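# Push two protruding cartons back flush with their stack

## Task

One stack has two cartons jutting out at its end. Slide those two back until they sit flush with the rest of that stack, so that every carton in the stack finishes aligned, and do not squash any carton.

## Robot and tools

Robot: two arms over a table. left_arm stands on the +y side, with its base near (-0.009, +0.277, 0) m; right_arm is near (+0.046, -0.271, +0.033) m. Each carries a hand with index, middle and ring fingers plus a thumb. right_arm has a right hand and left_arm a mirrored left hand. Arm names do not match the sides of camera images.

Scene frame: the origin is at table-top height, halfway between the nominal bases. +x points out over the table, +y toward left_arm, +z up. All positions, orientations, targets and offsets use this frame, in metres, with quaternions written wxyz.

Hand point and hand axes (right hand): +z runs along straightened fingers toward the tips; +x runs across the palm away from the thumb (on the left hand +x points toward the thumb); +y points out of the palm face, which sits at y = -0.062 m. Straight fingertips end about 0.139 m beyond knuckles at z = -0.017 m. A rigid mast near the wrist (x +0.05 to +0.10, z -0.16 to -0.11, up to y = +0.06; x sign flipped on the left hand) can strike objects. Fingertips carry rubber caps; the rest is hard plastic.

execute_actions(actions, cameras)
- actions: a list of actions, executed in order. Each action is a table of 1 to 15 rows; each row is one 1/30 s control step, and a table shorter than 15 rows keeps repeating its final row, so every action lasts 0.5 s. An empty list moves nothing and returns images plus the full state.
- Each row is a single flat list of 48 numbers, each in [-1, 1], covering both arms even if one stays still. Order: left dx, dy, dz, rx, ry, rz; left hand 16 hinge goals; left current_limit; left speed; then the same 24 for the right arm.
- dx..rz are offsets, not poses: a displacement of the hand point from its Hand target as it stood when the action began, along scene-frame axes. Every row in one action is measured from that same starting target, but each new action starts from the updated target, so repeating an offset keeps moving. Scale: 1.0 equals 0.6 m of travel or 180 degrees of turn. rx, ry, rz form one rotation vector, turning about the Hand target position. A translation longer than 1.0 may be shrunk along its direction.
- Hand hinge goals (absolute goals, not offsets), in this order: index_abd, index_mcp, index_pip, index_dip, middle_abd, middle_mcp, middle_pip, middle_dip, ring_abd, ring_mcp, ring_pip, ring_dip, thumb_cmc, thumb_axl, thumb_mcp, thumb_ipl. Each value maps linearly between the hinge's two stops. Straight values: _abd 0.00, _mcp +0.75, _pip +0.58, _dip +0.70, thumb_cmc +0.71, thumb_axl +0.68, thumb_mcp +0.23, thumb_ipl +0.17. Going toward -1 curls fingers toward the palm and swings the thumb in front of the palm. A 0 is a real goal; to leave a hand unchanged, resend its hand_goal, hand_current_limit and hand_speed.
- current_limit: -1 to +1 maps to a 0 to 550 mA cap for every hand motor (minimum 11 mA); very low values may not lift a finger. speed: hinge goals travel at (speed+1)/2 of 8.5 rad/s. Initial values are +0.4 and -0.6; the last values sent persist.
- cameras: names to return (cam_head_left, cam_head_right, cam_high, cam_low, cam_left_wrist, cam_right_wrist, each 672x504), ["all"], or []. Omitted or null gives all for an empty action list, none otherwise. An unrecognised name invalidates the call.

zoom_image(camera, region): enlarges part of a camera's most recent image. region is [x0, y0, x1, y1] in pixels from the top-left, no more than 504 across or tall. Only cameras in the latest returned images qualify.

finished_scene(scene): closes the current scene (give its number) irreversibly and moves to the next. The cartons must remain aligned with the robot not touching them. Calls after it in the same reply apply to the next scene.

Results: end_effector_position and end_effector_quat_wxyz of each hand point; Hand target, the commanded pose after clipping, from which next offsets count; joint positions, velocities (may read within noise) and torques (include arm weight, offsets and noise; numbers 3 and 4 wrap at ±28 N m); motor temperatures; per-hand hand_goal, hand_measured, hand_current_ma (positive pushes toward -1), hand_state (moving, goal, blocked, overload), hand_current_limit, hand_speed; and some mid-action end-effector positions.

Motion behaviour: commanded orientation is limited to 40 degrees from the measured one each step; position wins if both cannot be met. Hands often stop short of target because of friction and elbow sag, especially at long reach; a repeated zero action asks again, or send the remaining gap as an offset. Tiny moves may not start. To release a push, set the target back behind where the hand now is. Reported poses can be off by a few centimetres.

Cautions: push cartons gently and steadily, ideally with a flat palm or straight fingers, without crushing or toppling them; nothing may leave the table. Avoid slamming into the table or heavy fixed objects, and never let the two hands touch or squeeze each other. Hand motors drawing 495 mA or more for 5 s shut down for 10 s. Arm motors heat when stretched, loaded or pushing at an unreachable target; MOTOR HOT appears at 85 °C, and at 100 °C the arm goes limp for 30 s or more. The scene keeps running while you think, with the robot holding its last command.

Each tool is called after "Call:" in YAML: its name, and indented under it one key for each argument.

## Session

Call:
execute_actions:
  actions: []

Call:
zoom_image:
  camera: "cam_head_left"
  region: [120, 160, 320, 320]

Call:
zoom_image:
  camera: "cam_head_left"
  region: [310, 160, 520, 320]

Call:
zoom_image:
  camera: "cam_high"
  region: [90, 200, 390, 400]

Call:
zoom_image:
  camera: "cam_high"
  region: [290, 80, 520, 250]

Scene clock: 0.00 s.
left_arm: end_effector_position=(+0.2861, -0.0398, +0.3372) hand_goal=(+0.000, +0.754, +0.576, +0.696, +0.000, +0.754, +0.576, +0.696, +0.000, +0.754, +0.576, +0.696, +0.714, +0.678, +0.226, +0.168) hand_measured=(+0.000, +0.754, +0.576, +0.696, +0.000, +0.754, +0.576, +0.696, +0.000, +0.754, +0.576, +0.696, +0.714, +0.678, +0.226, +0.168) hand_current_ma=(+0, +0, +0, +0, +0, +0, +0, +0, +0, +0, +0, +0, +0, +0, +0, +0) hand_state=(goal, goal, goal, goal, goal, goal, goal, goal, goal, goal, goal, goal, goal, goal, goal, goal) hand_current_limit=0.40 hand_speed=-0.60 end_effector_quat_wxyz=(+0.114, +0.612, +0.780, +0.053) | right_arm: end_effector_position=(+0.7013, -0.5722, +0.3900) hand_goal=(+0.000, +0.754, +0.576, +0.696, +0.000, +0.754, +0.576, +0.696, +0.000, +0.754, +0.576, +0.696, +0.714, +0.678, +0.226, +0.168) hand_measured=(+0.000, +0.754, +0.576, +0.696, +0.000, +0.754, +0.576, +0.696, +0.000, +0.754, +0.576, +0.696, +0.714, +0.678, +0.226, +0.168) hand_current_ma=(+0, +0, +0, +0, +0, +0, +0, +0, +0, +0, +0, +0, +0, +0, +0, +0) hand_state=(goal, goal, goal, goal, goal, goal, goal, goal, goal, goal, goal, goal, goal, goal, goal, goal) hand_current_limit=0.40 hand_speed=-0.60 end_effector_quat_wxyz=(+0.378, +0.362, +0.651, +0.549)
Joint positions: left_arm=[-1.164 1.338 1.462 -1.529 -0.192 -1.324] | right_arm=[-0.591 1.859 1.408 0.205 -1.097 -0.315]
Joint velocities: within noise
Joint torques (N m): no reading
Motor temperatures (°C): left_arm=[25 29 29 23 20 27] | right_arm=[28 26 29 25 21 24]
Heat: left arm: hottest shoulder 29 °C; right arm: hottest elbow 29 °C.
Hand target: left_arm +0.2883, -0.0443, +0.3451; +0.123, +0.611, +0.780, +0.049 | right_arm +0.7034, -0.5738, +0.4038; +0.389, +0.352, +0.652, +0.548

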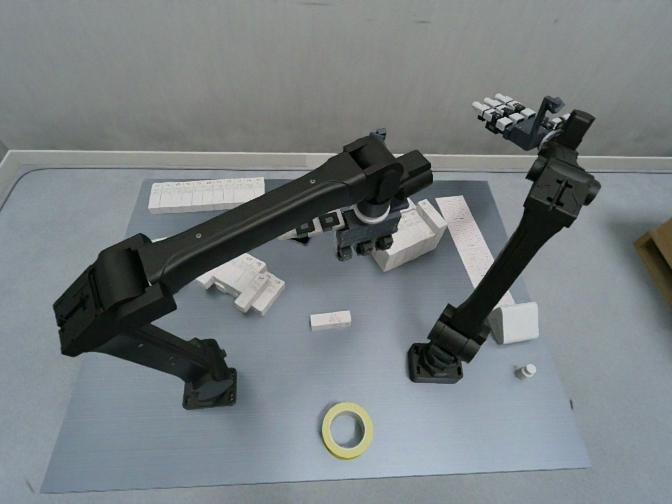

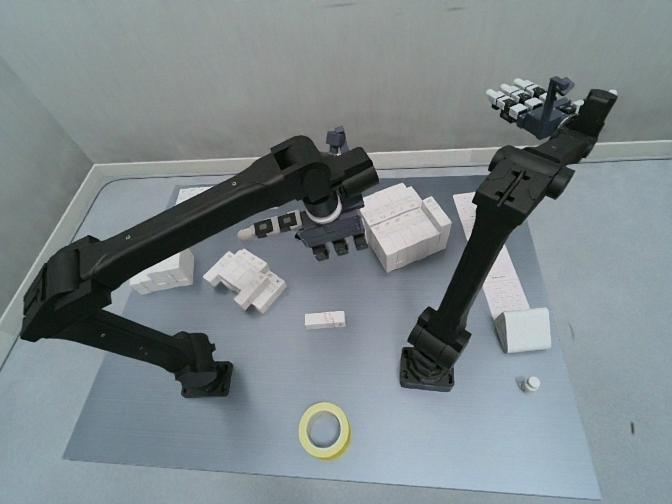

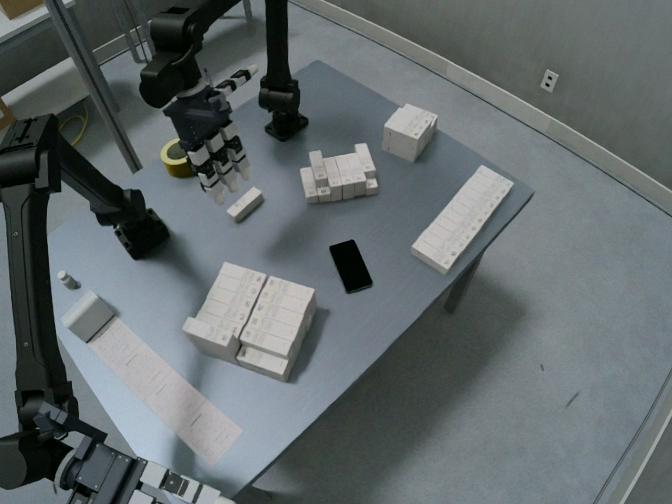

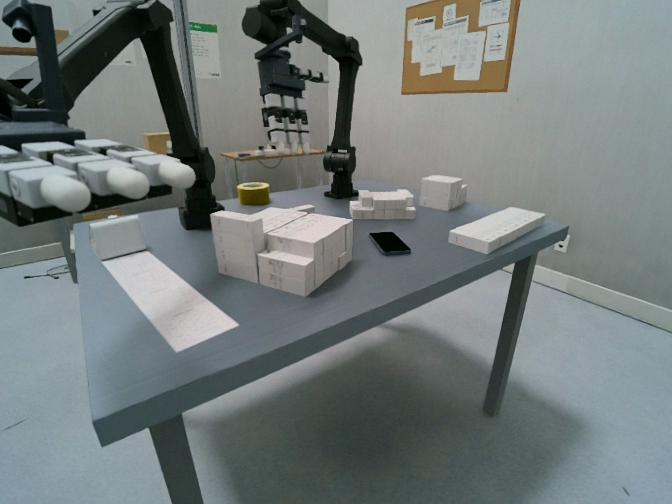

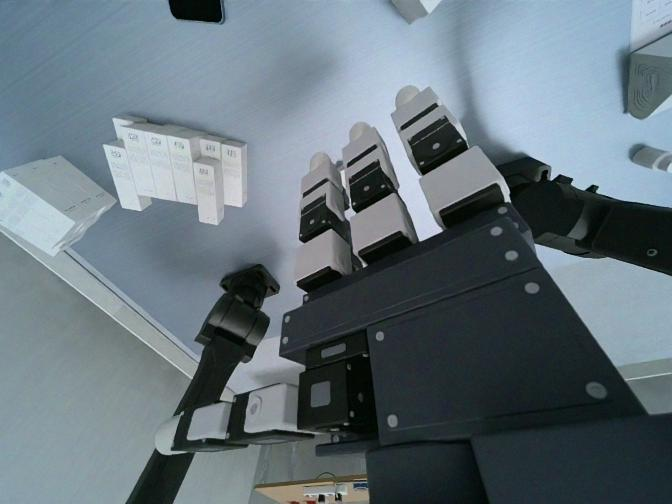

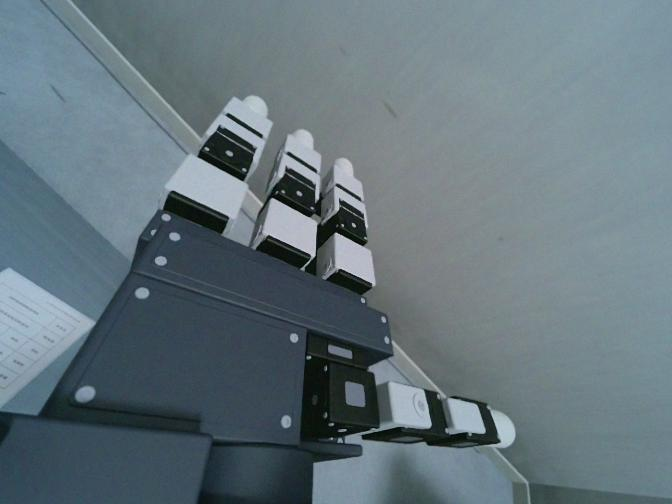

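Scaled by 2.520 from the camera's 672x504 image, which has a finer 960x720 frame.

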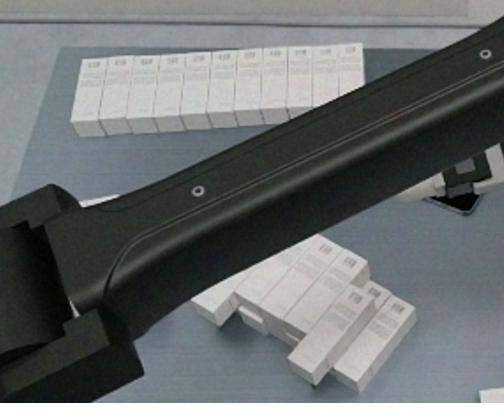

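Scaled by 2.400 from the camera's 672x504 image, which has a finer 960x720 frame.

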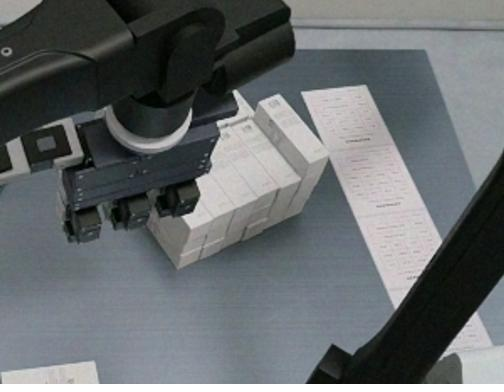

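Scaled by 1.680 from the camera's 672x504 image, which has a finer 960x720 frame.

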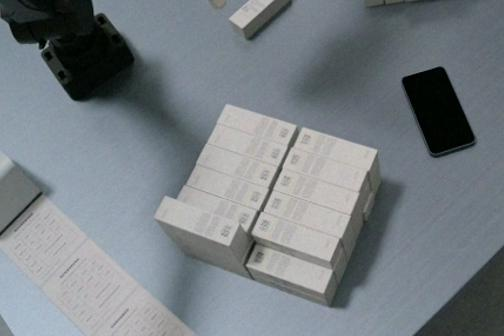

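Scaled by 2.191 from the camera's 672x504 image, which has a finer 960x720 frame.

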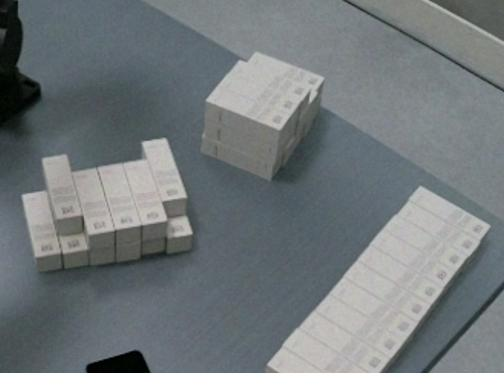

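Call:
zoom_image:
  camera: "cam_high"
  region: [290, 135, 390, 215]

Call:
zoom_image:
  camera: "cam_head_right"
  region: [190, 230, 300, 330]

Call:
zoom_image:
  camera: "cam_left_wrist"
  region: [90, 100, 270, 240]

Call:
zoom_image:
  camera: "cam_low"
  region: [330, 170, 480, 240]

Call:
zoom_image:
  camera: "cam_head_right"
  region: [340, 170, 460, 290]

Scaled by 5.040 from the camera's 672x504 image, which has a finer 960x720 frame.

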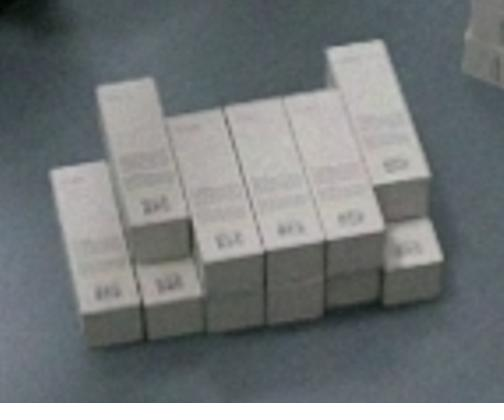

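Scaled by 4.582 from the camera's 672x504 image, which has a finer 960x720 frame.

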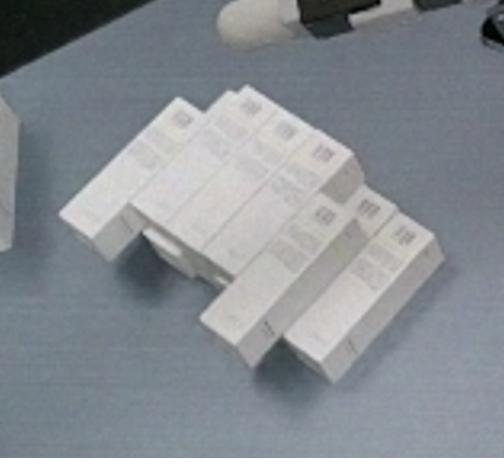

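Scaled by 2.800 from the camera's 672x504 image, which has a finer 960x720 frame.

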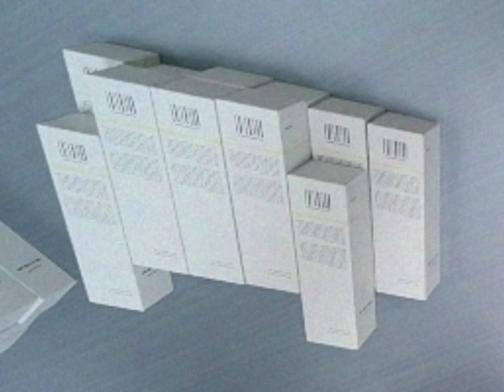

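Scaled by 3.360 from the camera's 672x504 image, which has a finer 960x720 frame.

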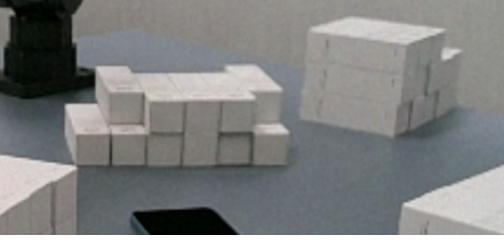

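Scaled by 4.200 from the camera's 672x504 image, which has a finer 960x720 frame.

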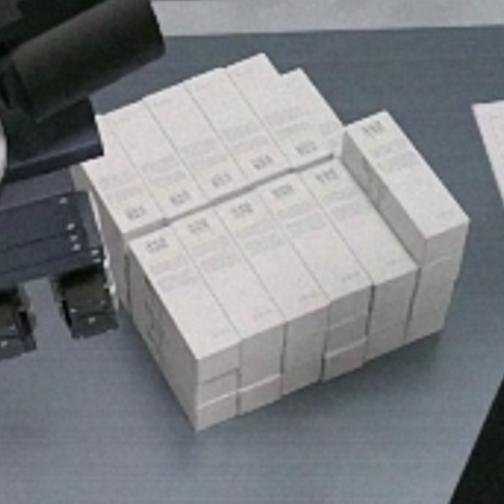

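Call:
zoom_image:
  camera: "cam_head_left"
  region: [190, 240, 300, 330]

Scaled by 4.582 from the camera's 672x504 image, which has a finer 960x720 frame.

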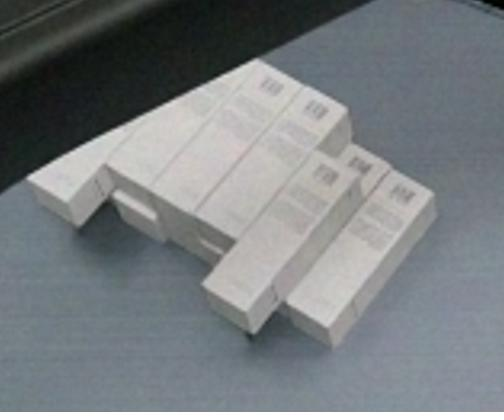

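Call:
execute_actions:
  actions:
    - [[-0.019,0.11,-0.02,0.0084,0.0195,-0.0191,0,0.754,0.576,0.696,0,-0.3,-0.5,-0.4,0,-0.3,-0.5,-0.4,0.714,0.678,0.226,0.168,0.4,-0.6,0,0,0,0,0,0,0,0.754,0.576,0.696,0,0.754,0.576,0.696,0,0.754,0.576,0.696,0.714,0.678,0.226,0.168,0.4,-0.6]]
    - [[-0.019,0.11,-0.03,0.0084,0.0195,-0.0191,0,0.754,0.576,0.696,0,-0.3,-0.5,-0.4,0,-0.3,-0.5,-0.4,0.714,0.678,0.226,0.168,0.4,-0.6,0,0,0,0,0,0,0,0.754,0.576,0.696,0,0.754,0.576,0.696,0,0.754,0.576,0.696,0.714,0.678,0.226,0.168,0.4,-0.6]]
    - [[-0.019,0.11,-0.06,0.0084,0.0195,-0.0191,0,0.754,0.576,0.696,0,-0.3,-0.5,-0.4,0,-0.3,-0.5,-0.4,0.714,0.678,0.226,0.168,0.4,-0.6,0,0,0,0,0,0,0,0.754,0.576,0.696,0,0.754,0.576,0.696,0,0.754,0.576,0.696,0.714,0.678,0.226,0.168,0.4,-0.6]]
    - [[-0.019,0.11,-0.075,0.0084,0.0195,-0.0191,0,0.754,0.576,0.696,0,-0.3,-0.5,-0.4,0,-0.3,-0.5,-0.4,0.714,0.678,0.226,0.168,0.4,-0.6,0,0,0,0,0,0,0,0.754,0.576,0.696,0,0.754,0.576,0.696,0,0.754,0.576,0.696,0.714,0.678,0.226,0.168,0.4,-0.6]]
  cameras: ["cam_head_left","cam_high","cam_low","cam_left_wrist"]

Call:
zoom_image:
  camera: "cam_high"
  region: [290, 115, 400, 215]

Call:
zoom_image:
  camera: "cam_low"
  region: [330, 140, 430, 230]

Call:
zoom_image:
  camera: "cam_head_left"
  region: [190, 220, 300, 330]

Scene clock: 27.30 s.
left_arm: end_effector_position=(+0.2436, +0.2179, +0.2319) hand_goal=(+0.000, +0.754, +0.576, +0.696, +0.000, -0.300, -0.500, -0.400, +0.000, -0.300, -0.500, -0.400, +0.714, +0.678, +0.226, +0.168) hand_measured=(+0.000, +0.754, +0.576, +0.696, +0.000, -0.284, -0.496, -0.398, +0.000, -0.284, -0.496, -0.398, +0.714, +0.678, +0.222, +0.168) hand_current_ma=(-1, -1, +1, +0, +0, +51, +8, +6, +0, +50, +8, +5, +1, -1, -11, -1) hand_state=(goal, goal, goal, goal, goal, goal, goal, goal, goal, goal, goal, goal, goal, goal, goal, goal) hand_current_limit=0.40 hand_speed=-0.60 end_effector_quat_wxyz=(-0.002, +0.706, +0.708, +0.002) | right_arm: end_effector_position=(+0.7013, -0.5722, +0.3900) hand_goal=(+0.000, +0.754, +0.576, +0.696, +0.000, +0.754, +0.576, +0.696, +0.000, +0.754, +0.576, +0.696, +0.714, +0.678, +0.226, +0.168) hand_measured=(+0.000, +0.760, +0.576, +0.696, +0.000, +0.760, +0.576, +0.696, +0.000, +0.762, +0.576, +0.696, +0.720, +0.678, +0.226, +0.168) hand_current_ma=(+0, +18, +2, +0, +0, +18, +2, +0, +0, +24, +2, +0, +18, -2, +0, -1) hand_state=(goal, goal, goal, goal, goal, goal, goal, goal, goal, goal, goal, goal, goal, goal, goal, goal) hand_current_limit=0.40 hand_speed=-0.60 end_effector_quat_wxyz=(+0.378, +0.362, +0.651, +0.549)
Joint positions: left_arm=[-0.523 0.799 0.877 -1.653 -0.006 -0.461] | right_arm=[-0.591 1.859 1.408 0.205 -1.097 -0.315]
Joint torques (N m): left_arm=[1.32 -1.32 8.23 0.39 -0.04 0.1] | right_arm=[-0.03 -19.14 11.41 2.06 -0.36 -0.17]
Motor temperatures (°C): left_arm=[25 29 34 23 20 27] | right_arm=[28 26 33 25 21 24]
Heat: left arm: hottest elbow 34 °C; right arm: hottest elbow 33 °C.
Hand target: left_arm +0.2428, +0.2198, +0.2341; +0.000, +0.707, +0.707, +0.000 | right_arm +0.7034, -0.5738, +0.4038; +0.389, +0.352, +0.652, +0.548
Off the commanded pose: left_arm 0.003 m, 0 deg | right_arm 0.014 m, 2 deg.
Step readings (end_effector_position of left_arm | right_arm):
0: (+0.2861, -0.0398, +0.3372) | (+0.7013, -0.5722, +0.3900)
1: (+0.2860, -0.0399, +0.3371) | (+0.7013, -0.5722, +0.3900)
2: (+0.2856, -0.0391, +0.3356) | (+0.7013, -0.5722, +0.3900)
4: (+0.2815, -0.0311, +0.3284) | (+0.7013, -0.5722, +0.3900)
8: (+0.2765, +0.0051, +0.3214) | (+0.7013, -0.5722, +0.3900)
15: (+0.2759, +0.0206, +0.3364) | (+0.7013, -0.5722, +0.3900)
16: (+0.2758, +0.0204, +0.3362) | (+0.7013, -0.5722, +0.3900)
17: (+0.2751, +0.0216, +0.3331) | (+0.7013, -0.5722, +0.3900)
19: (+0.2714, +0.0329, +0.3219) | (+0.7013, -0.5722, +0.3900)
23: (+0.2658, +0.0737, +0.3062) | (+0.7013, -0.5722, +0.3900)
30: (+0.2645, +0.0862, +0.3167) | (+0.7013, -0.5722, +0.3900)
31: (+0.2647, +0.0862, +0.3164) | (+0.7013, -0.5722, +0.3900)
32: (+0.2640, +0.0872, +0.3131) | (+0.7013, -0.5722, +0.3900)
34: (+0.2615, +0.1003, +0.2999) | (+0.7013, -0.5722, +0.3900)
38: (+0.2531, +0.1421, +0.2755) | (+0.7013, -0.5722, +0.3900)
45: (+0.2533, +0.1532, +0.2789) | (+0.7013, -0.5722, +0.3900)
46: (+0.2535, +0.1529, +0.2783) | (+0.7013, -0.5722, +0.3900)
47: (+0.2534, +0.1546, +0.2754) | (+0.7013, -0.5722, +0.3900)
49: (+0.2516, +0.1694, +0.2628) | (+0.7013, -0.5722, +0.3900)
53: (+0.2402, +0.2097, +0.2343) | (+0.7013, -0.5722, +0.3900)
60: (+0.2417, +0.2209, +0.2323) | (+0.7013, -0.5722, +0.3900)
Images, in order (width x height): cam_head_left 672x504, cam_high 672x504, cam_low 672x504, cam_left_wrist 672x504.

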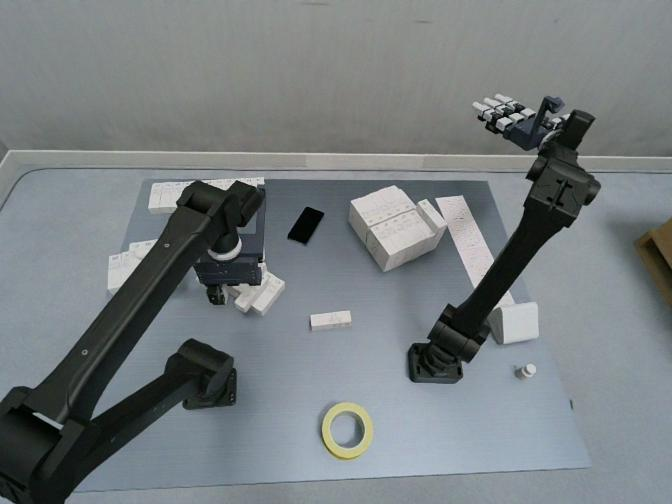

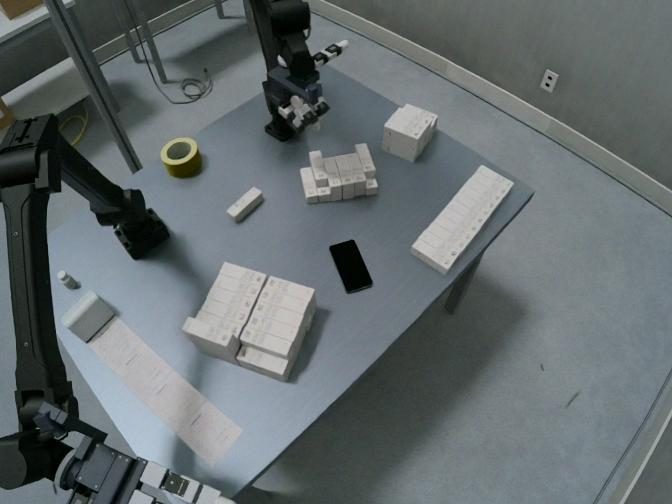

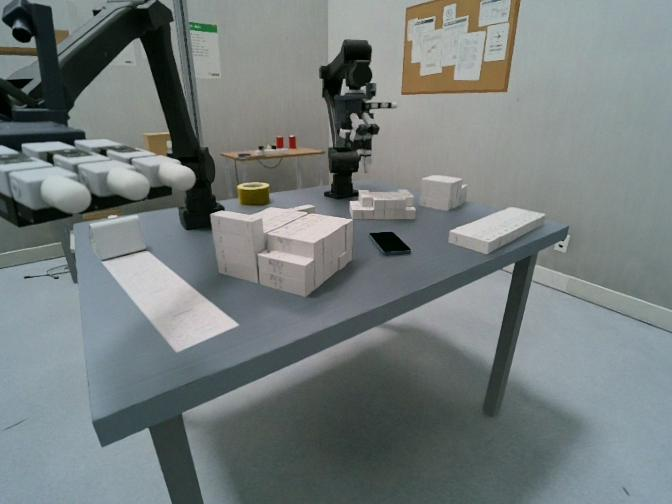

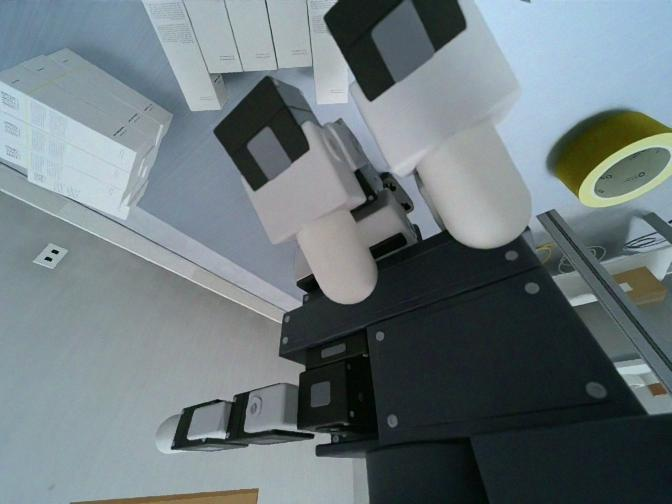

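Scaled by 4.582 from the camera's 672x504 image, which has a finer 960x720 frame.

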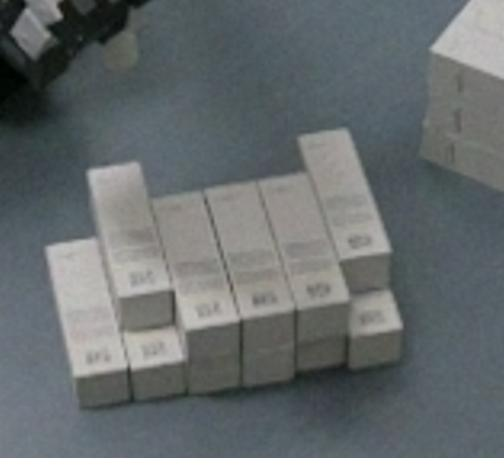

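Scaled by 5.040 from the camera's 672x504 image, which has a finer 960x720 frame.

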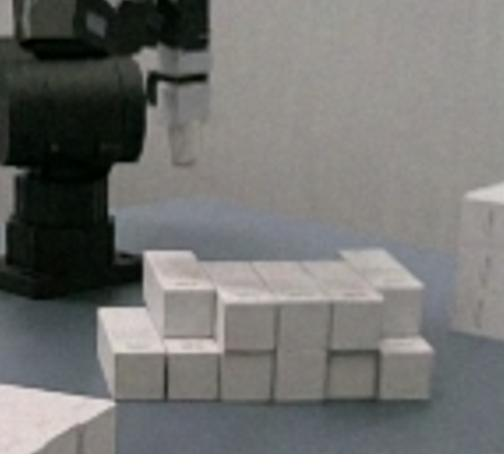

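Scaled by 4.582 from the camera's 672x504 image, which has a finer 960x720 frame.

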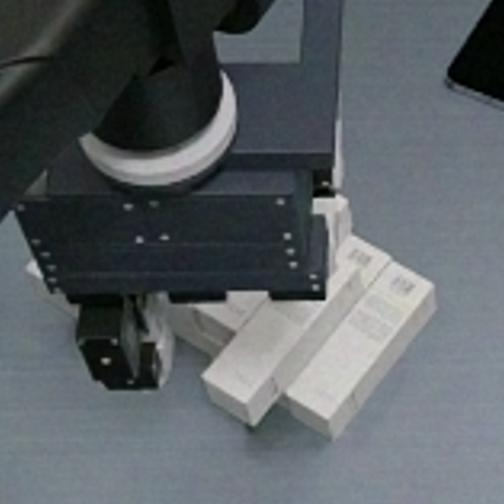

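Call:
execute_actions:
  actions:
    - [[-0.018,0.003,-0.09,0,0,0,0,0.754,0.576,0.696,0,-0.3,-0.5,-0.4,0,-0.3,-0.5,-0.4,0.714,0.678,0.226,0.168,0.4,-0.6,0,0,0,0,0,0,0,0.754,0.576,0.696,0,0.754,0.576,0.696,0,0.754,0.576,0.696,0.714,0.678,0.226,0.168,0.4,-0.6]]
  cameras: ["cam_high","cam_low"]

Call:
zoom_image:
  camera: "cam_high"
  region: [290, 115, 400, 215]

Call:
zoom_image:
  camera: "cam_low"
  region: [330, 140, 430, 230]

Scene clock: 32.03 s.
left_arm: end_effector_position=(+0.2300, +0.2238, +0.1765) hand_goal=(+0.000, +0.754, +0.576, +0.696, +0.000, -0.300, -0.500, -0.400, +0.000, -0.300, -0.500, -0.400, +0.714, +0.678, +0.226, +0.168) hand_measured=(+0.000, +0.754, +0.576, +0.696, +0.000, -0.284, -0.496, -0.398, +0.000, -0.284, -0.496, -0.398, +0.714, +0.678, +0.222, +0.168) hand_current_ma=(-1, -1, +1, +0, +0, +49, +8, +6, +0, +49, +8, +5, +1, -1, -11, -1) hand_state=(goal, goal, goal, goal, goal, goal, goal, goal, goal, goal, goal, goal, goal, goal, goal, goal) hand_current_limit=0.40 hand_speed=-0.60 end_effector_quat_wxyz=(-0.012, +0.706, +0.708, -0.003) | right_arm: end_effector_position=(+0.7013, -0.5722, +0.3900) hand_goal=(+0.000, +0.754, +0.576, +0.696, +0.000, +0.754, +0.576, +0.696, +0.000, +0.754, +0.576, +0.696, +0.714, +0.678, +0.226, +0.168) hand_measured=(+0.000, +0.760, +0.576, +0.696, +0.000, +0.760, +0.576, +0.696, +0.000, +0.762, +0.576, +0.696, +0.720, +0.678, +0.226, +0.168) hand_current_ma=(+0, +18, +2, +0, +0, +18, +2, +0, +0, +24, +2, +0, +18, -2, +0, -1) hand_state=(goal, goal, goal, goal, goal, goal, goal, goal, goal, goal, goal, goal, goal, goal, goal, goal) hand_current_limit=0.40 hand_speed=-0.60 end_effector_quat_wxyz=(+0.378, +0.362, +0.651, +0.549)
Joint positions: left_arm=[-0.523 0.766 0.723 -1.552 -0.002 -0.46] | right_arm=[-0.591 1.859 1.408 0.205 -1.097 -0.315]
Joint torques (N m): left_arm=[0.38 -1.14 8.1 1.06 -0.07 0.03] | right_arm=[-0.03 -19.25 11.41 2.06 -0.37 -0.17]
Heat: left arm: hottest elbow 34 °C; right arm: hottest elbow 33 °C.
Hand target: left_arm +0.2320, +0.2216, +0.1801; +0.000, +0.707, +0.707, +0.000 | right_arm +0.7034, -0.5738, +0.4038; +0.389, +0.352, +0.652, +0.548
Off the commanded pose: left_arm 0.005 m, 1 deg | right_arm 0.014 m, 2 deg.
Step readings (end_effector_position of left_arm | right_arm):
0: (+0.2437, +0.2178, +0.2319) | (+0.7013, -0.5722, +0.3900)
1: (+0.2435, +0.2179, +0.2317) | (+0.7013, -0.5722, +0.3900)
2: (+0.2433, +0.2179, +0.2295) | (+0.7013, -0.5722, +0.3900)
4: (+0.2409, +0.2188, +0.2165) | (+0.7013, -0.5722, +0.3900)
8: (+0.2282, +0.2246, +0.1834) | (+0.7013, -0.5722, +0.3900)
15: (+0.2292, +0.2241, +0.1761) | (+0.7013, -0.5722, +0.3900)
Images, in order (width x height): cam_high 672x504, cam_low 672x504.

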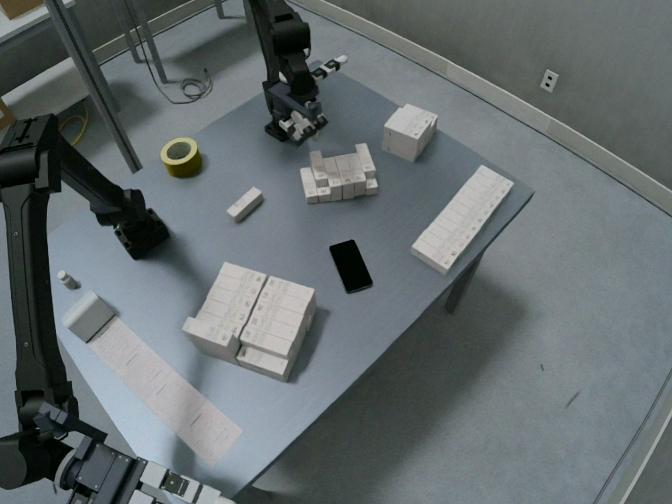

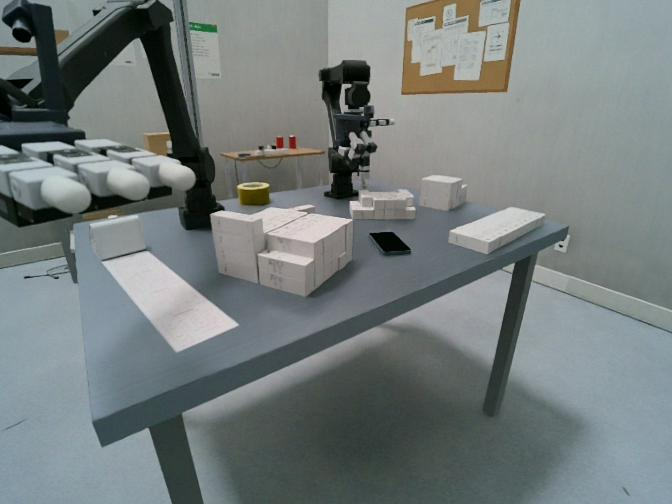

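Scaled by 4.582 from the camera's 672x504 image, which has a finer 960x720 frame.

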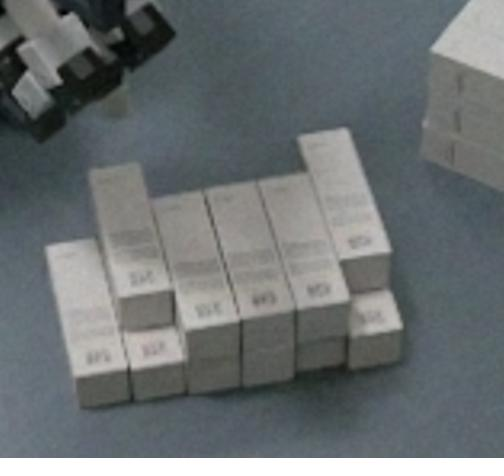

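Scaled by 5.040 from the camera's 672x504 image, which has a finer 960x720 frame.

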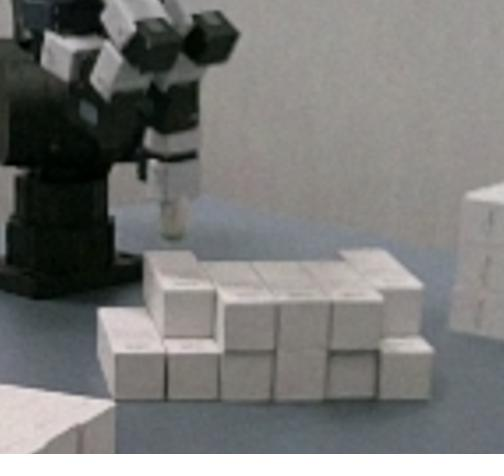

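Call:
execute_actions:
  actions:
    - [[-0.0037,-0.0055,-0.032,0,0,0,0,0.754,0.576,0.696,0,-0.3,-0.5,-0.4,0,-0.3,-0.5,-0.4,0.714,0.678,0.226,0.168,0.4,-0.6,0,0,0,0,0,0,0,0.754,0.576,0.696,0,0.754,0.576,0.696,0,0.754,0.576,0.696,0.714,0.678,0.226,0.168,0.4,-0.6]]
    - [[0.0278,-0.0185,0,0,0,0,0,0.754,0.576,0.696,0,-0.3,-0.5,-0.4,0,-0.3,-0.5,-0.4,0.714,0.678,0.226,0.168,0.4,-0.6,0,0,0,0,0,0,0,0.754,0.576,0.696,0,0.754,0.576,0.696,0,0.754,0.576,0.696,0.714,0.678,0.226,0.168,0.4,-0.6]]
  cameras: ["cam_high","cam_low","cam_left_wrist"]

Call:
zoom_image:
  camera: "cam_high"
  region: [290, 115, 400, 215]

Call:
zoom_image:
  camera: "cam_low"
  region: [330, 140, 430, 230]

Scene clock: 36.60 s.
left_arm: end_effector_position=(+0.2375, +0.2143, +0.1508) hand_goal=(+0.000, +0.754, +0.576, +0.696, +0.000, -0.300, -0.500, -0.400, +0.000, -0.300, -0.500, -0.400, +0.714, +0.678, +0.226, +0.168) hand_measured=(+0.000, +0.754, +0.576, +0.696, +0.000, -0.284, -0.496, -0.398, +0.000, -0.284, -0.496, -0.398, +0.714, +0.678, +0.222, +0.168) hand_current_ma=(-1, -1, +1, +0, +0, +49, +8, +6, +0, +49, +8, +5, +1, -1, -11, -1) hand_state=(goal, goal, goal, goal, goal, goal, goal, goal, goal, goal, goal, goal, goal, goal, goal, goal) hand_current_limit=0.40 hand_speed=-0.60 end_effector_quat_wxyz=(-0.014, +0.707, +0.707, -0.004) | right_arm: end_effector_position=(+0.7013, -0.5722, +0.3900) hand_goal=(+0.000, +0.754, +0.576, +0.696, +0.000, +0.754, +0.576, +0.696, +0.000, +0.754, +0.576, +0.696, +0.714, +0.678, +0.226, +0.168) hand_measured=(+0.000, +0.760, +0.576, +0.696, +0.000, +0.760, +0.576, +0.696, +0.000, +0.762, +0.576, +0.696, +0.720, +0.678, +0.226, +0.168) hand_current_ma=(+0, +18, +2, +0, +0, +18, +2, +0, +0, +24, +2, +0, +18, -2, +0, -1) hand_state=(goal, goal, goal, goal, goal, goal, goal, goal, goal, goal, goal, goal, goal, goal, goal, goal) hand_current_limit=0.40 hand_speed=-0.60 end_effector_quat_wxyz=(+0.378, +0.362, +0.651, +0.549)
Joint positions: left_arm=[-0.55 0.814 0.676 -1.462 -0.002 -0.486] | right_arm=[-0.591 1.859 1.408 0.205 -1.097 -0.315]
Joint torques (N m): left_arm=[-0.03 0.03 9.83 0.98 -0.08 -0.03] | right_arm=[-0.03 -19.14 11.41 2.06 -0.37 -0.17]
Heat: left arm: hottest elbow 35 °C; right arm: hottest elbow 34 °C.
Hand target: left_arm +0.2465, +0.2072, +0.1610; +0.000, +0.707, +0.707, +0.000 | right_arm +0.7034, -0.5738, +0.4038; +0.389, +0.352, +0.652, +0.548
Off the commanded pose: left_arm 0.015 m, 2 deg | right_arm 0.014 m, 2 deg.
Step readings (end_effector_position of left_arm | right_arm):
0: (+0.2300, +0.2238, +0.1765) | (+0.7013, -0.5722, +0.3900)
1: (+0.2300, +0.2237, +0.1765) | (+0.7013, -0.5722, +0.3900)
2: (+0.2306, +0.2234, +0.1762) | (+0.7013, -0.5722, +0.3900)
4: (+0.2315, +0.2222, +0.1727) | (+0.7013, -0.5722, +0.3900)
8: (+0.2287, +0.2217, +0.1621) | (+0.7013, -0.5722, +0.3900)
15: (+0.2287, +0.2212, +0.1597) | (+0.7013, -0.5722, +0.3900)
16: (+0.2289, +0.2212, +0.1597) | (+0.7013, -0.5722, +0.3900)
17: (+0.2294, +0.2208, +0.1598) | (+0.7013, -0.5722, +0.3900)
19: (+0.2318, +0.2188, +0.1593) | (+0.7013, -0.5722, +0.3900)
23: (+0.2358, +0.2150, +0.1538) | (+0.7013, -0.5722, +0.3900)
30: (+0.2375, +0.2142, +0.1508) | (+0.7013, -0.5722, +0.3900)
Images, in order (width x height): cam_high 672x504, cam_low 672x504, cam_left_wrist 672x504.

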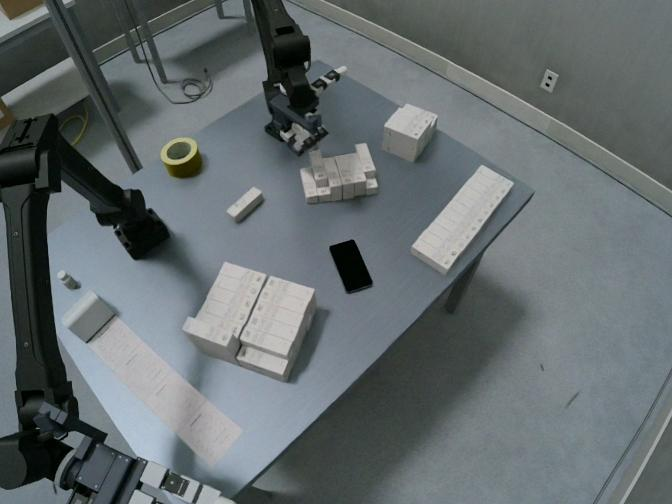

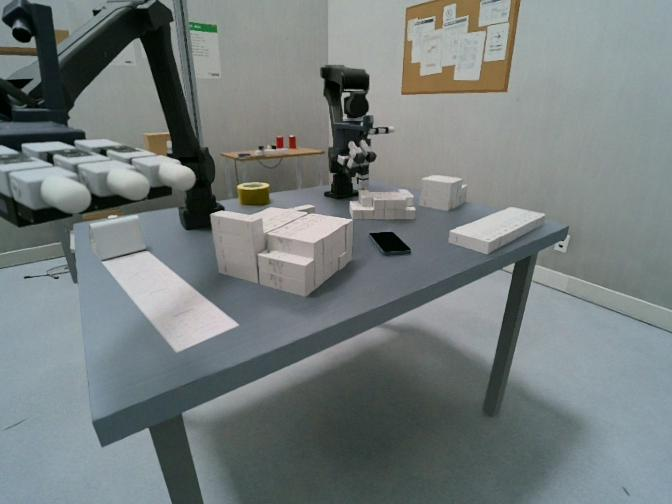

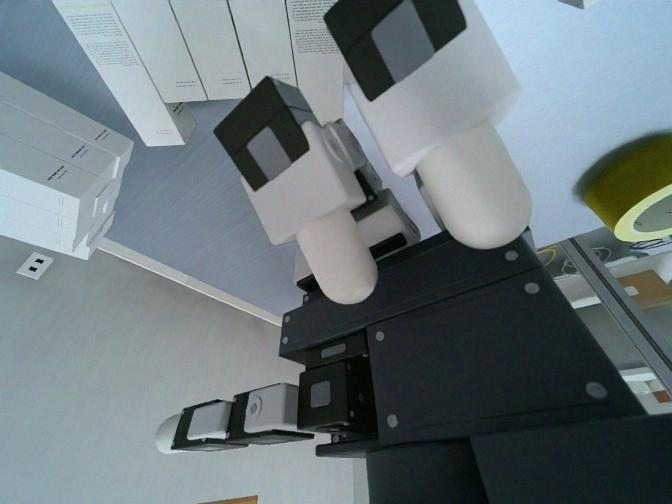

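Scaled by 4.582 from the camera's 672x504 image, which has a finer 960x720 frame.

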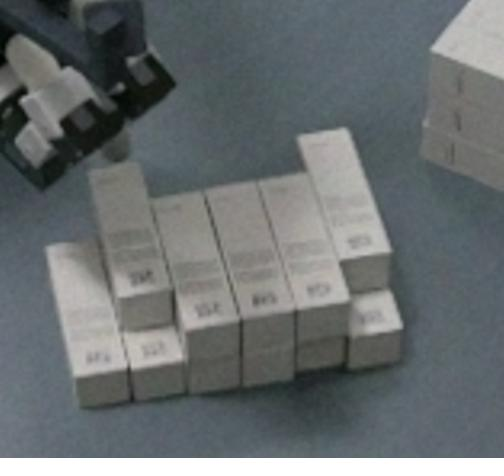

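Scaled by 5.040 from the camera's 672x504 image, which has a finer 960x720 frame.

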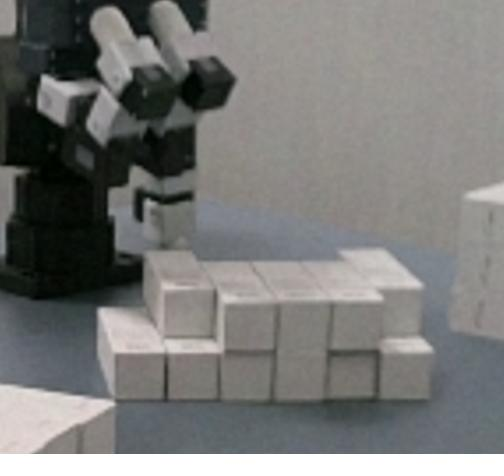

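Call:
execute_actions:
  actions:
    - [[0.0192,-0.0192,0.0085,0,0,0,0,0.754,0.576,0.696,0,-0.3,-0.5,-0.4,0,-0.3,-0.5,-0.4,0.714,0.678,0.226,0.168,0.4,-0.6,0,0,0,0,0,0,0,0.754,0.576,0.696,0,0.754,0.576,0.696,0,0.754,0.576,0.696,0.714,0.678,0.226,0.168,0.4,-0.6]]
    - [[0.0222,-0.0148,0.0085,0,0,0,0,0.754,0.576,0.696,0,-0.3,-0.5,-0.4,0,-0.3,-0.5,-0.4,0.714,0.678,0.226,0.168,0.4,-0.6,0,0,0,0,0,0,0,0.754,0.576,0.696,0,0.754,0.576,0.696,0,0.754,0.576,0.696,0.714,0.678,0.226,0.168,0.4,-0.6]]
  cameras: ["cam_high","cam_low","cam_left_wrist"]

Call:
zoom_image:
  camera: "cam_high"
  region: [290, 135, 380, 215]

Call:
zoom_image:
  camera: "cam_low"
  region: [330, 160, 430, 230]

Call:
zoom_image:
  camera: "cam_left_wrist"
  region: [20, 0, 380, 170]

Scene clock: 42.47 s.
left_arm: end_effector_position=(+0.2568, +0.1976, +0.1542) hand_goal=(+0.000, +0.754, +0.576, +0.696, +0.000, -0.300, -0.500, -0.400, +0.000, -0.300, -0.500, -0.400, +0.714, +0.678, +0.226, +0.168) hand_measured=(+0.000, +0.754, +0.576, +0.696, +0.000, -0.284, -0.496, -0.398, +0.000, -0.284, -0.496, -0.398, +0.714, +0.678, +0.222, +0.168) hand_current_ma=(-1, -1, +1, +0, +0, +49, +8, +6, +0, +49, +8, +5, +1, -1, -11, -1) hand_state=(goal, goal, goal, goal, goal, goal, goal, goal, goal, goal, goal, goal, goal, goal, goal, goal) hand_current_limit=0.40 hand_speed=-0.60 end_effector_quat_wxyz=(-0.021, +0.707, +0.707, -0.005) | right_arm: end_effector_position=(+0.7013, -0.5722, +0.3900) hand_goal=(+0.000, +0.754, +0.576, +0.696, +0.000, +0.754, +0.576, +0.696, +0.000, +0.754, +0.576, +0.696, +0.714, +0.678, +0.226, +0.168) hand_measured=(+0.000, +0.760, +0.576, +0.696, +0.000, +0.760, +0.576, +0.696, +0.000, +0.762, +0.576, +0.696, +0.720, +0.678, +0.226, +0.168) hand_current_ma=(+0, +18, +2, +0, +0, +18, +2, +0, +0, +24, +2, +0, +18, -2, +0, -1) hand_state=(goal, goal, goal, goal, goal, goal, goal, goal, goal, goal, goal, goal, goal, goal, goal, goal) hand_current_limit=0.40 hand_speed=-0.60 end_effector_quat_wxyz=(+0.378, +0.362, +0.651, +0.549)
Joint positions: left_arm=[-0.578 0.906 0.731 -1.439 -0.001 -0.514] | right_arm=[-0.591 1.859 1.408 0.205 -1.097 -0.315]
Joint torques (N m): left_arm=[-0.03 -0.97 11.14 0.88 -0.09 -0.05] | right_arm=[-0.03 -19.19 11.41 2.07 -0.37 -0.16]
Heat: left arm: hottest elbow 35 °C; right arm: hottest elbow 34 °C.
Hand target: left_arm +0.2712, +0.1868, +0.1711; +0.000, +0.707, +0.707, +0.000 | right_arm +0.7034, -0.5738, +0.4038; +0.389, +0.352, +0.652, +0.548
Off the commanded pose: left_arm 0.025 m, 2 deg | right_arm 0.014 m, 2 deg.
Step readings (end_effector_position of left_arm | right_arm):
0: (+0.2376, +0.2142, +0.1509) | (+0.7013, -0.5722, +0.3900)
1: (+0.2375, +0.2142, +0.1509) | (+0.7013, -0.5722, +0.3900)
2: (+0.2376, +0.2141, +0.1506) | (+0.7013, -0.5722, +0.3900)
4: (+0.2380, +0.2124, +0.1491) | (+0.7013, -0.5722, +0.3900)
8: (+0.2406, +0.2077, +0.1462) | (+0.7013, -0.5722, +0.3900)
15: (+0.2431, +0.2064, +0.1475) | (+0.7013, -0.5722, +0.3900)
16: (+0.2432, +0.2063, +0.1477) | (+0.7013, -0.5722, +0.3900)
17: (+0.2435, +0.2062, +0.1479) | (+0.7013, -0.5722, +0.3900)
19: (+0.2461, +0.2045, +0.1496) | (+0.7013, -0.5722, +0.3900)
23: (+0.2542, +0.1991, +0.1534) | (+0.7013, -0.5722, +0.3900)
30: (+0.2568, +0.1976, +0.1542) | (+0.7013, -0.5722, +0.3900)
Images, in order (width x height): cam_high 672x504, cam_low 672x504, cam_left_wrist 672x504.

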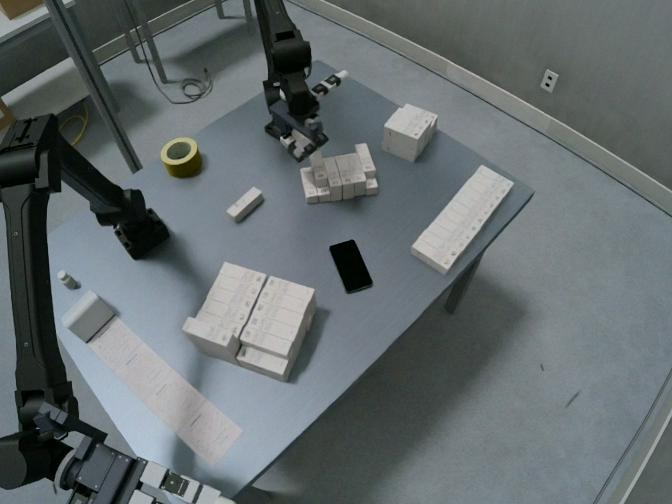

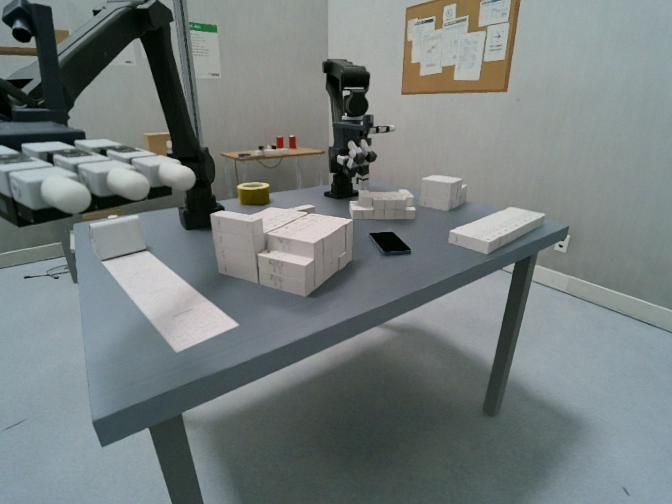

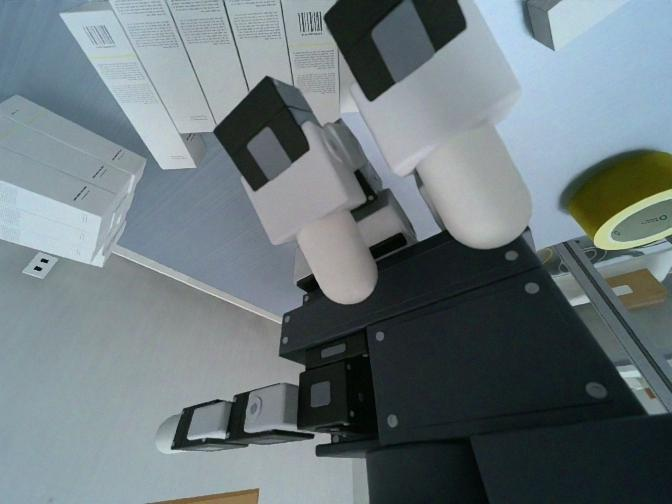

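Scaled by 5.600 from the camera's 672x504 image, which has a finer 960x720 frame.

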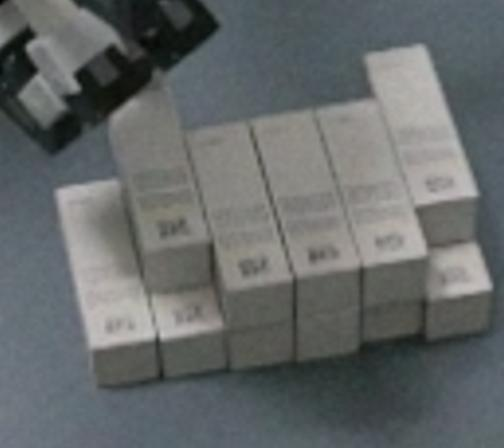

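Scaled by 5.040 from the camera's 672x504 image, which has a finer 960x720 frame.

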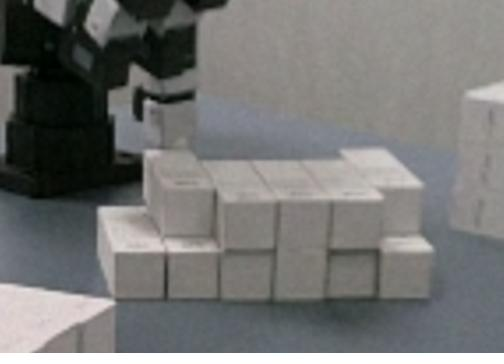

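Scaled by 1.400 from the camera's 672x504 image, which has a finer 960x720 frame.

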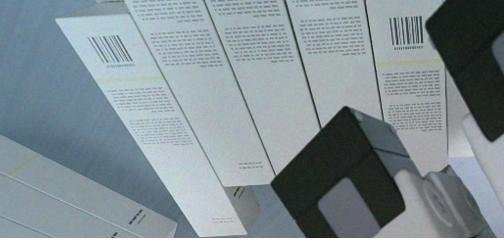

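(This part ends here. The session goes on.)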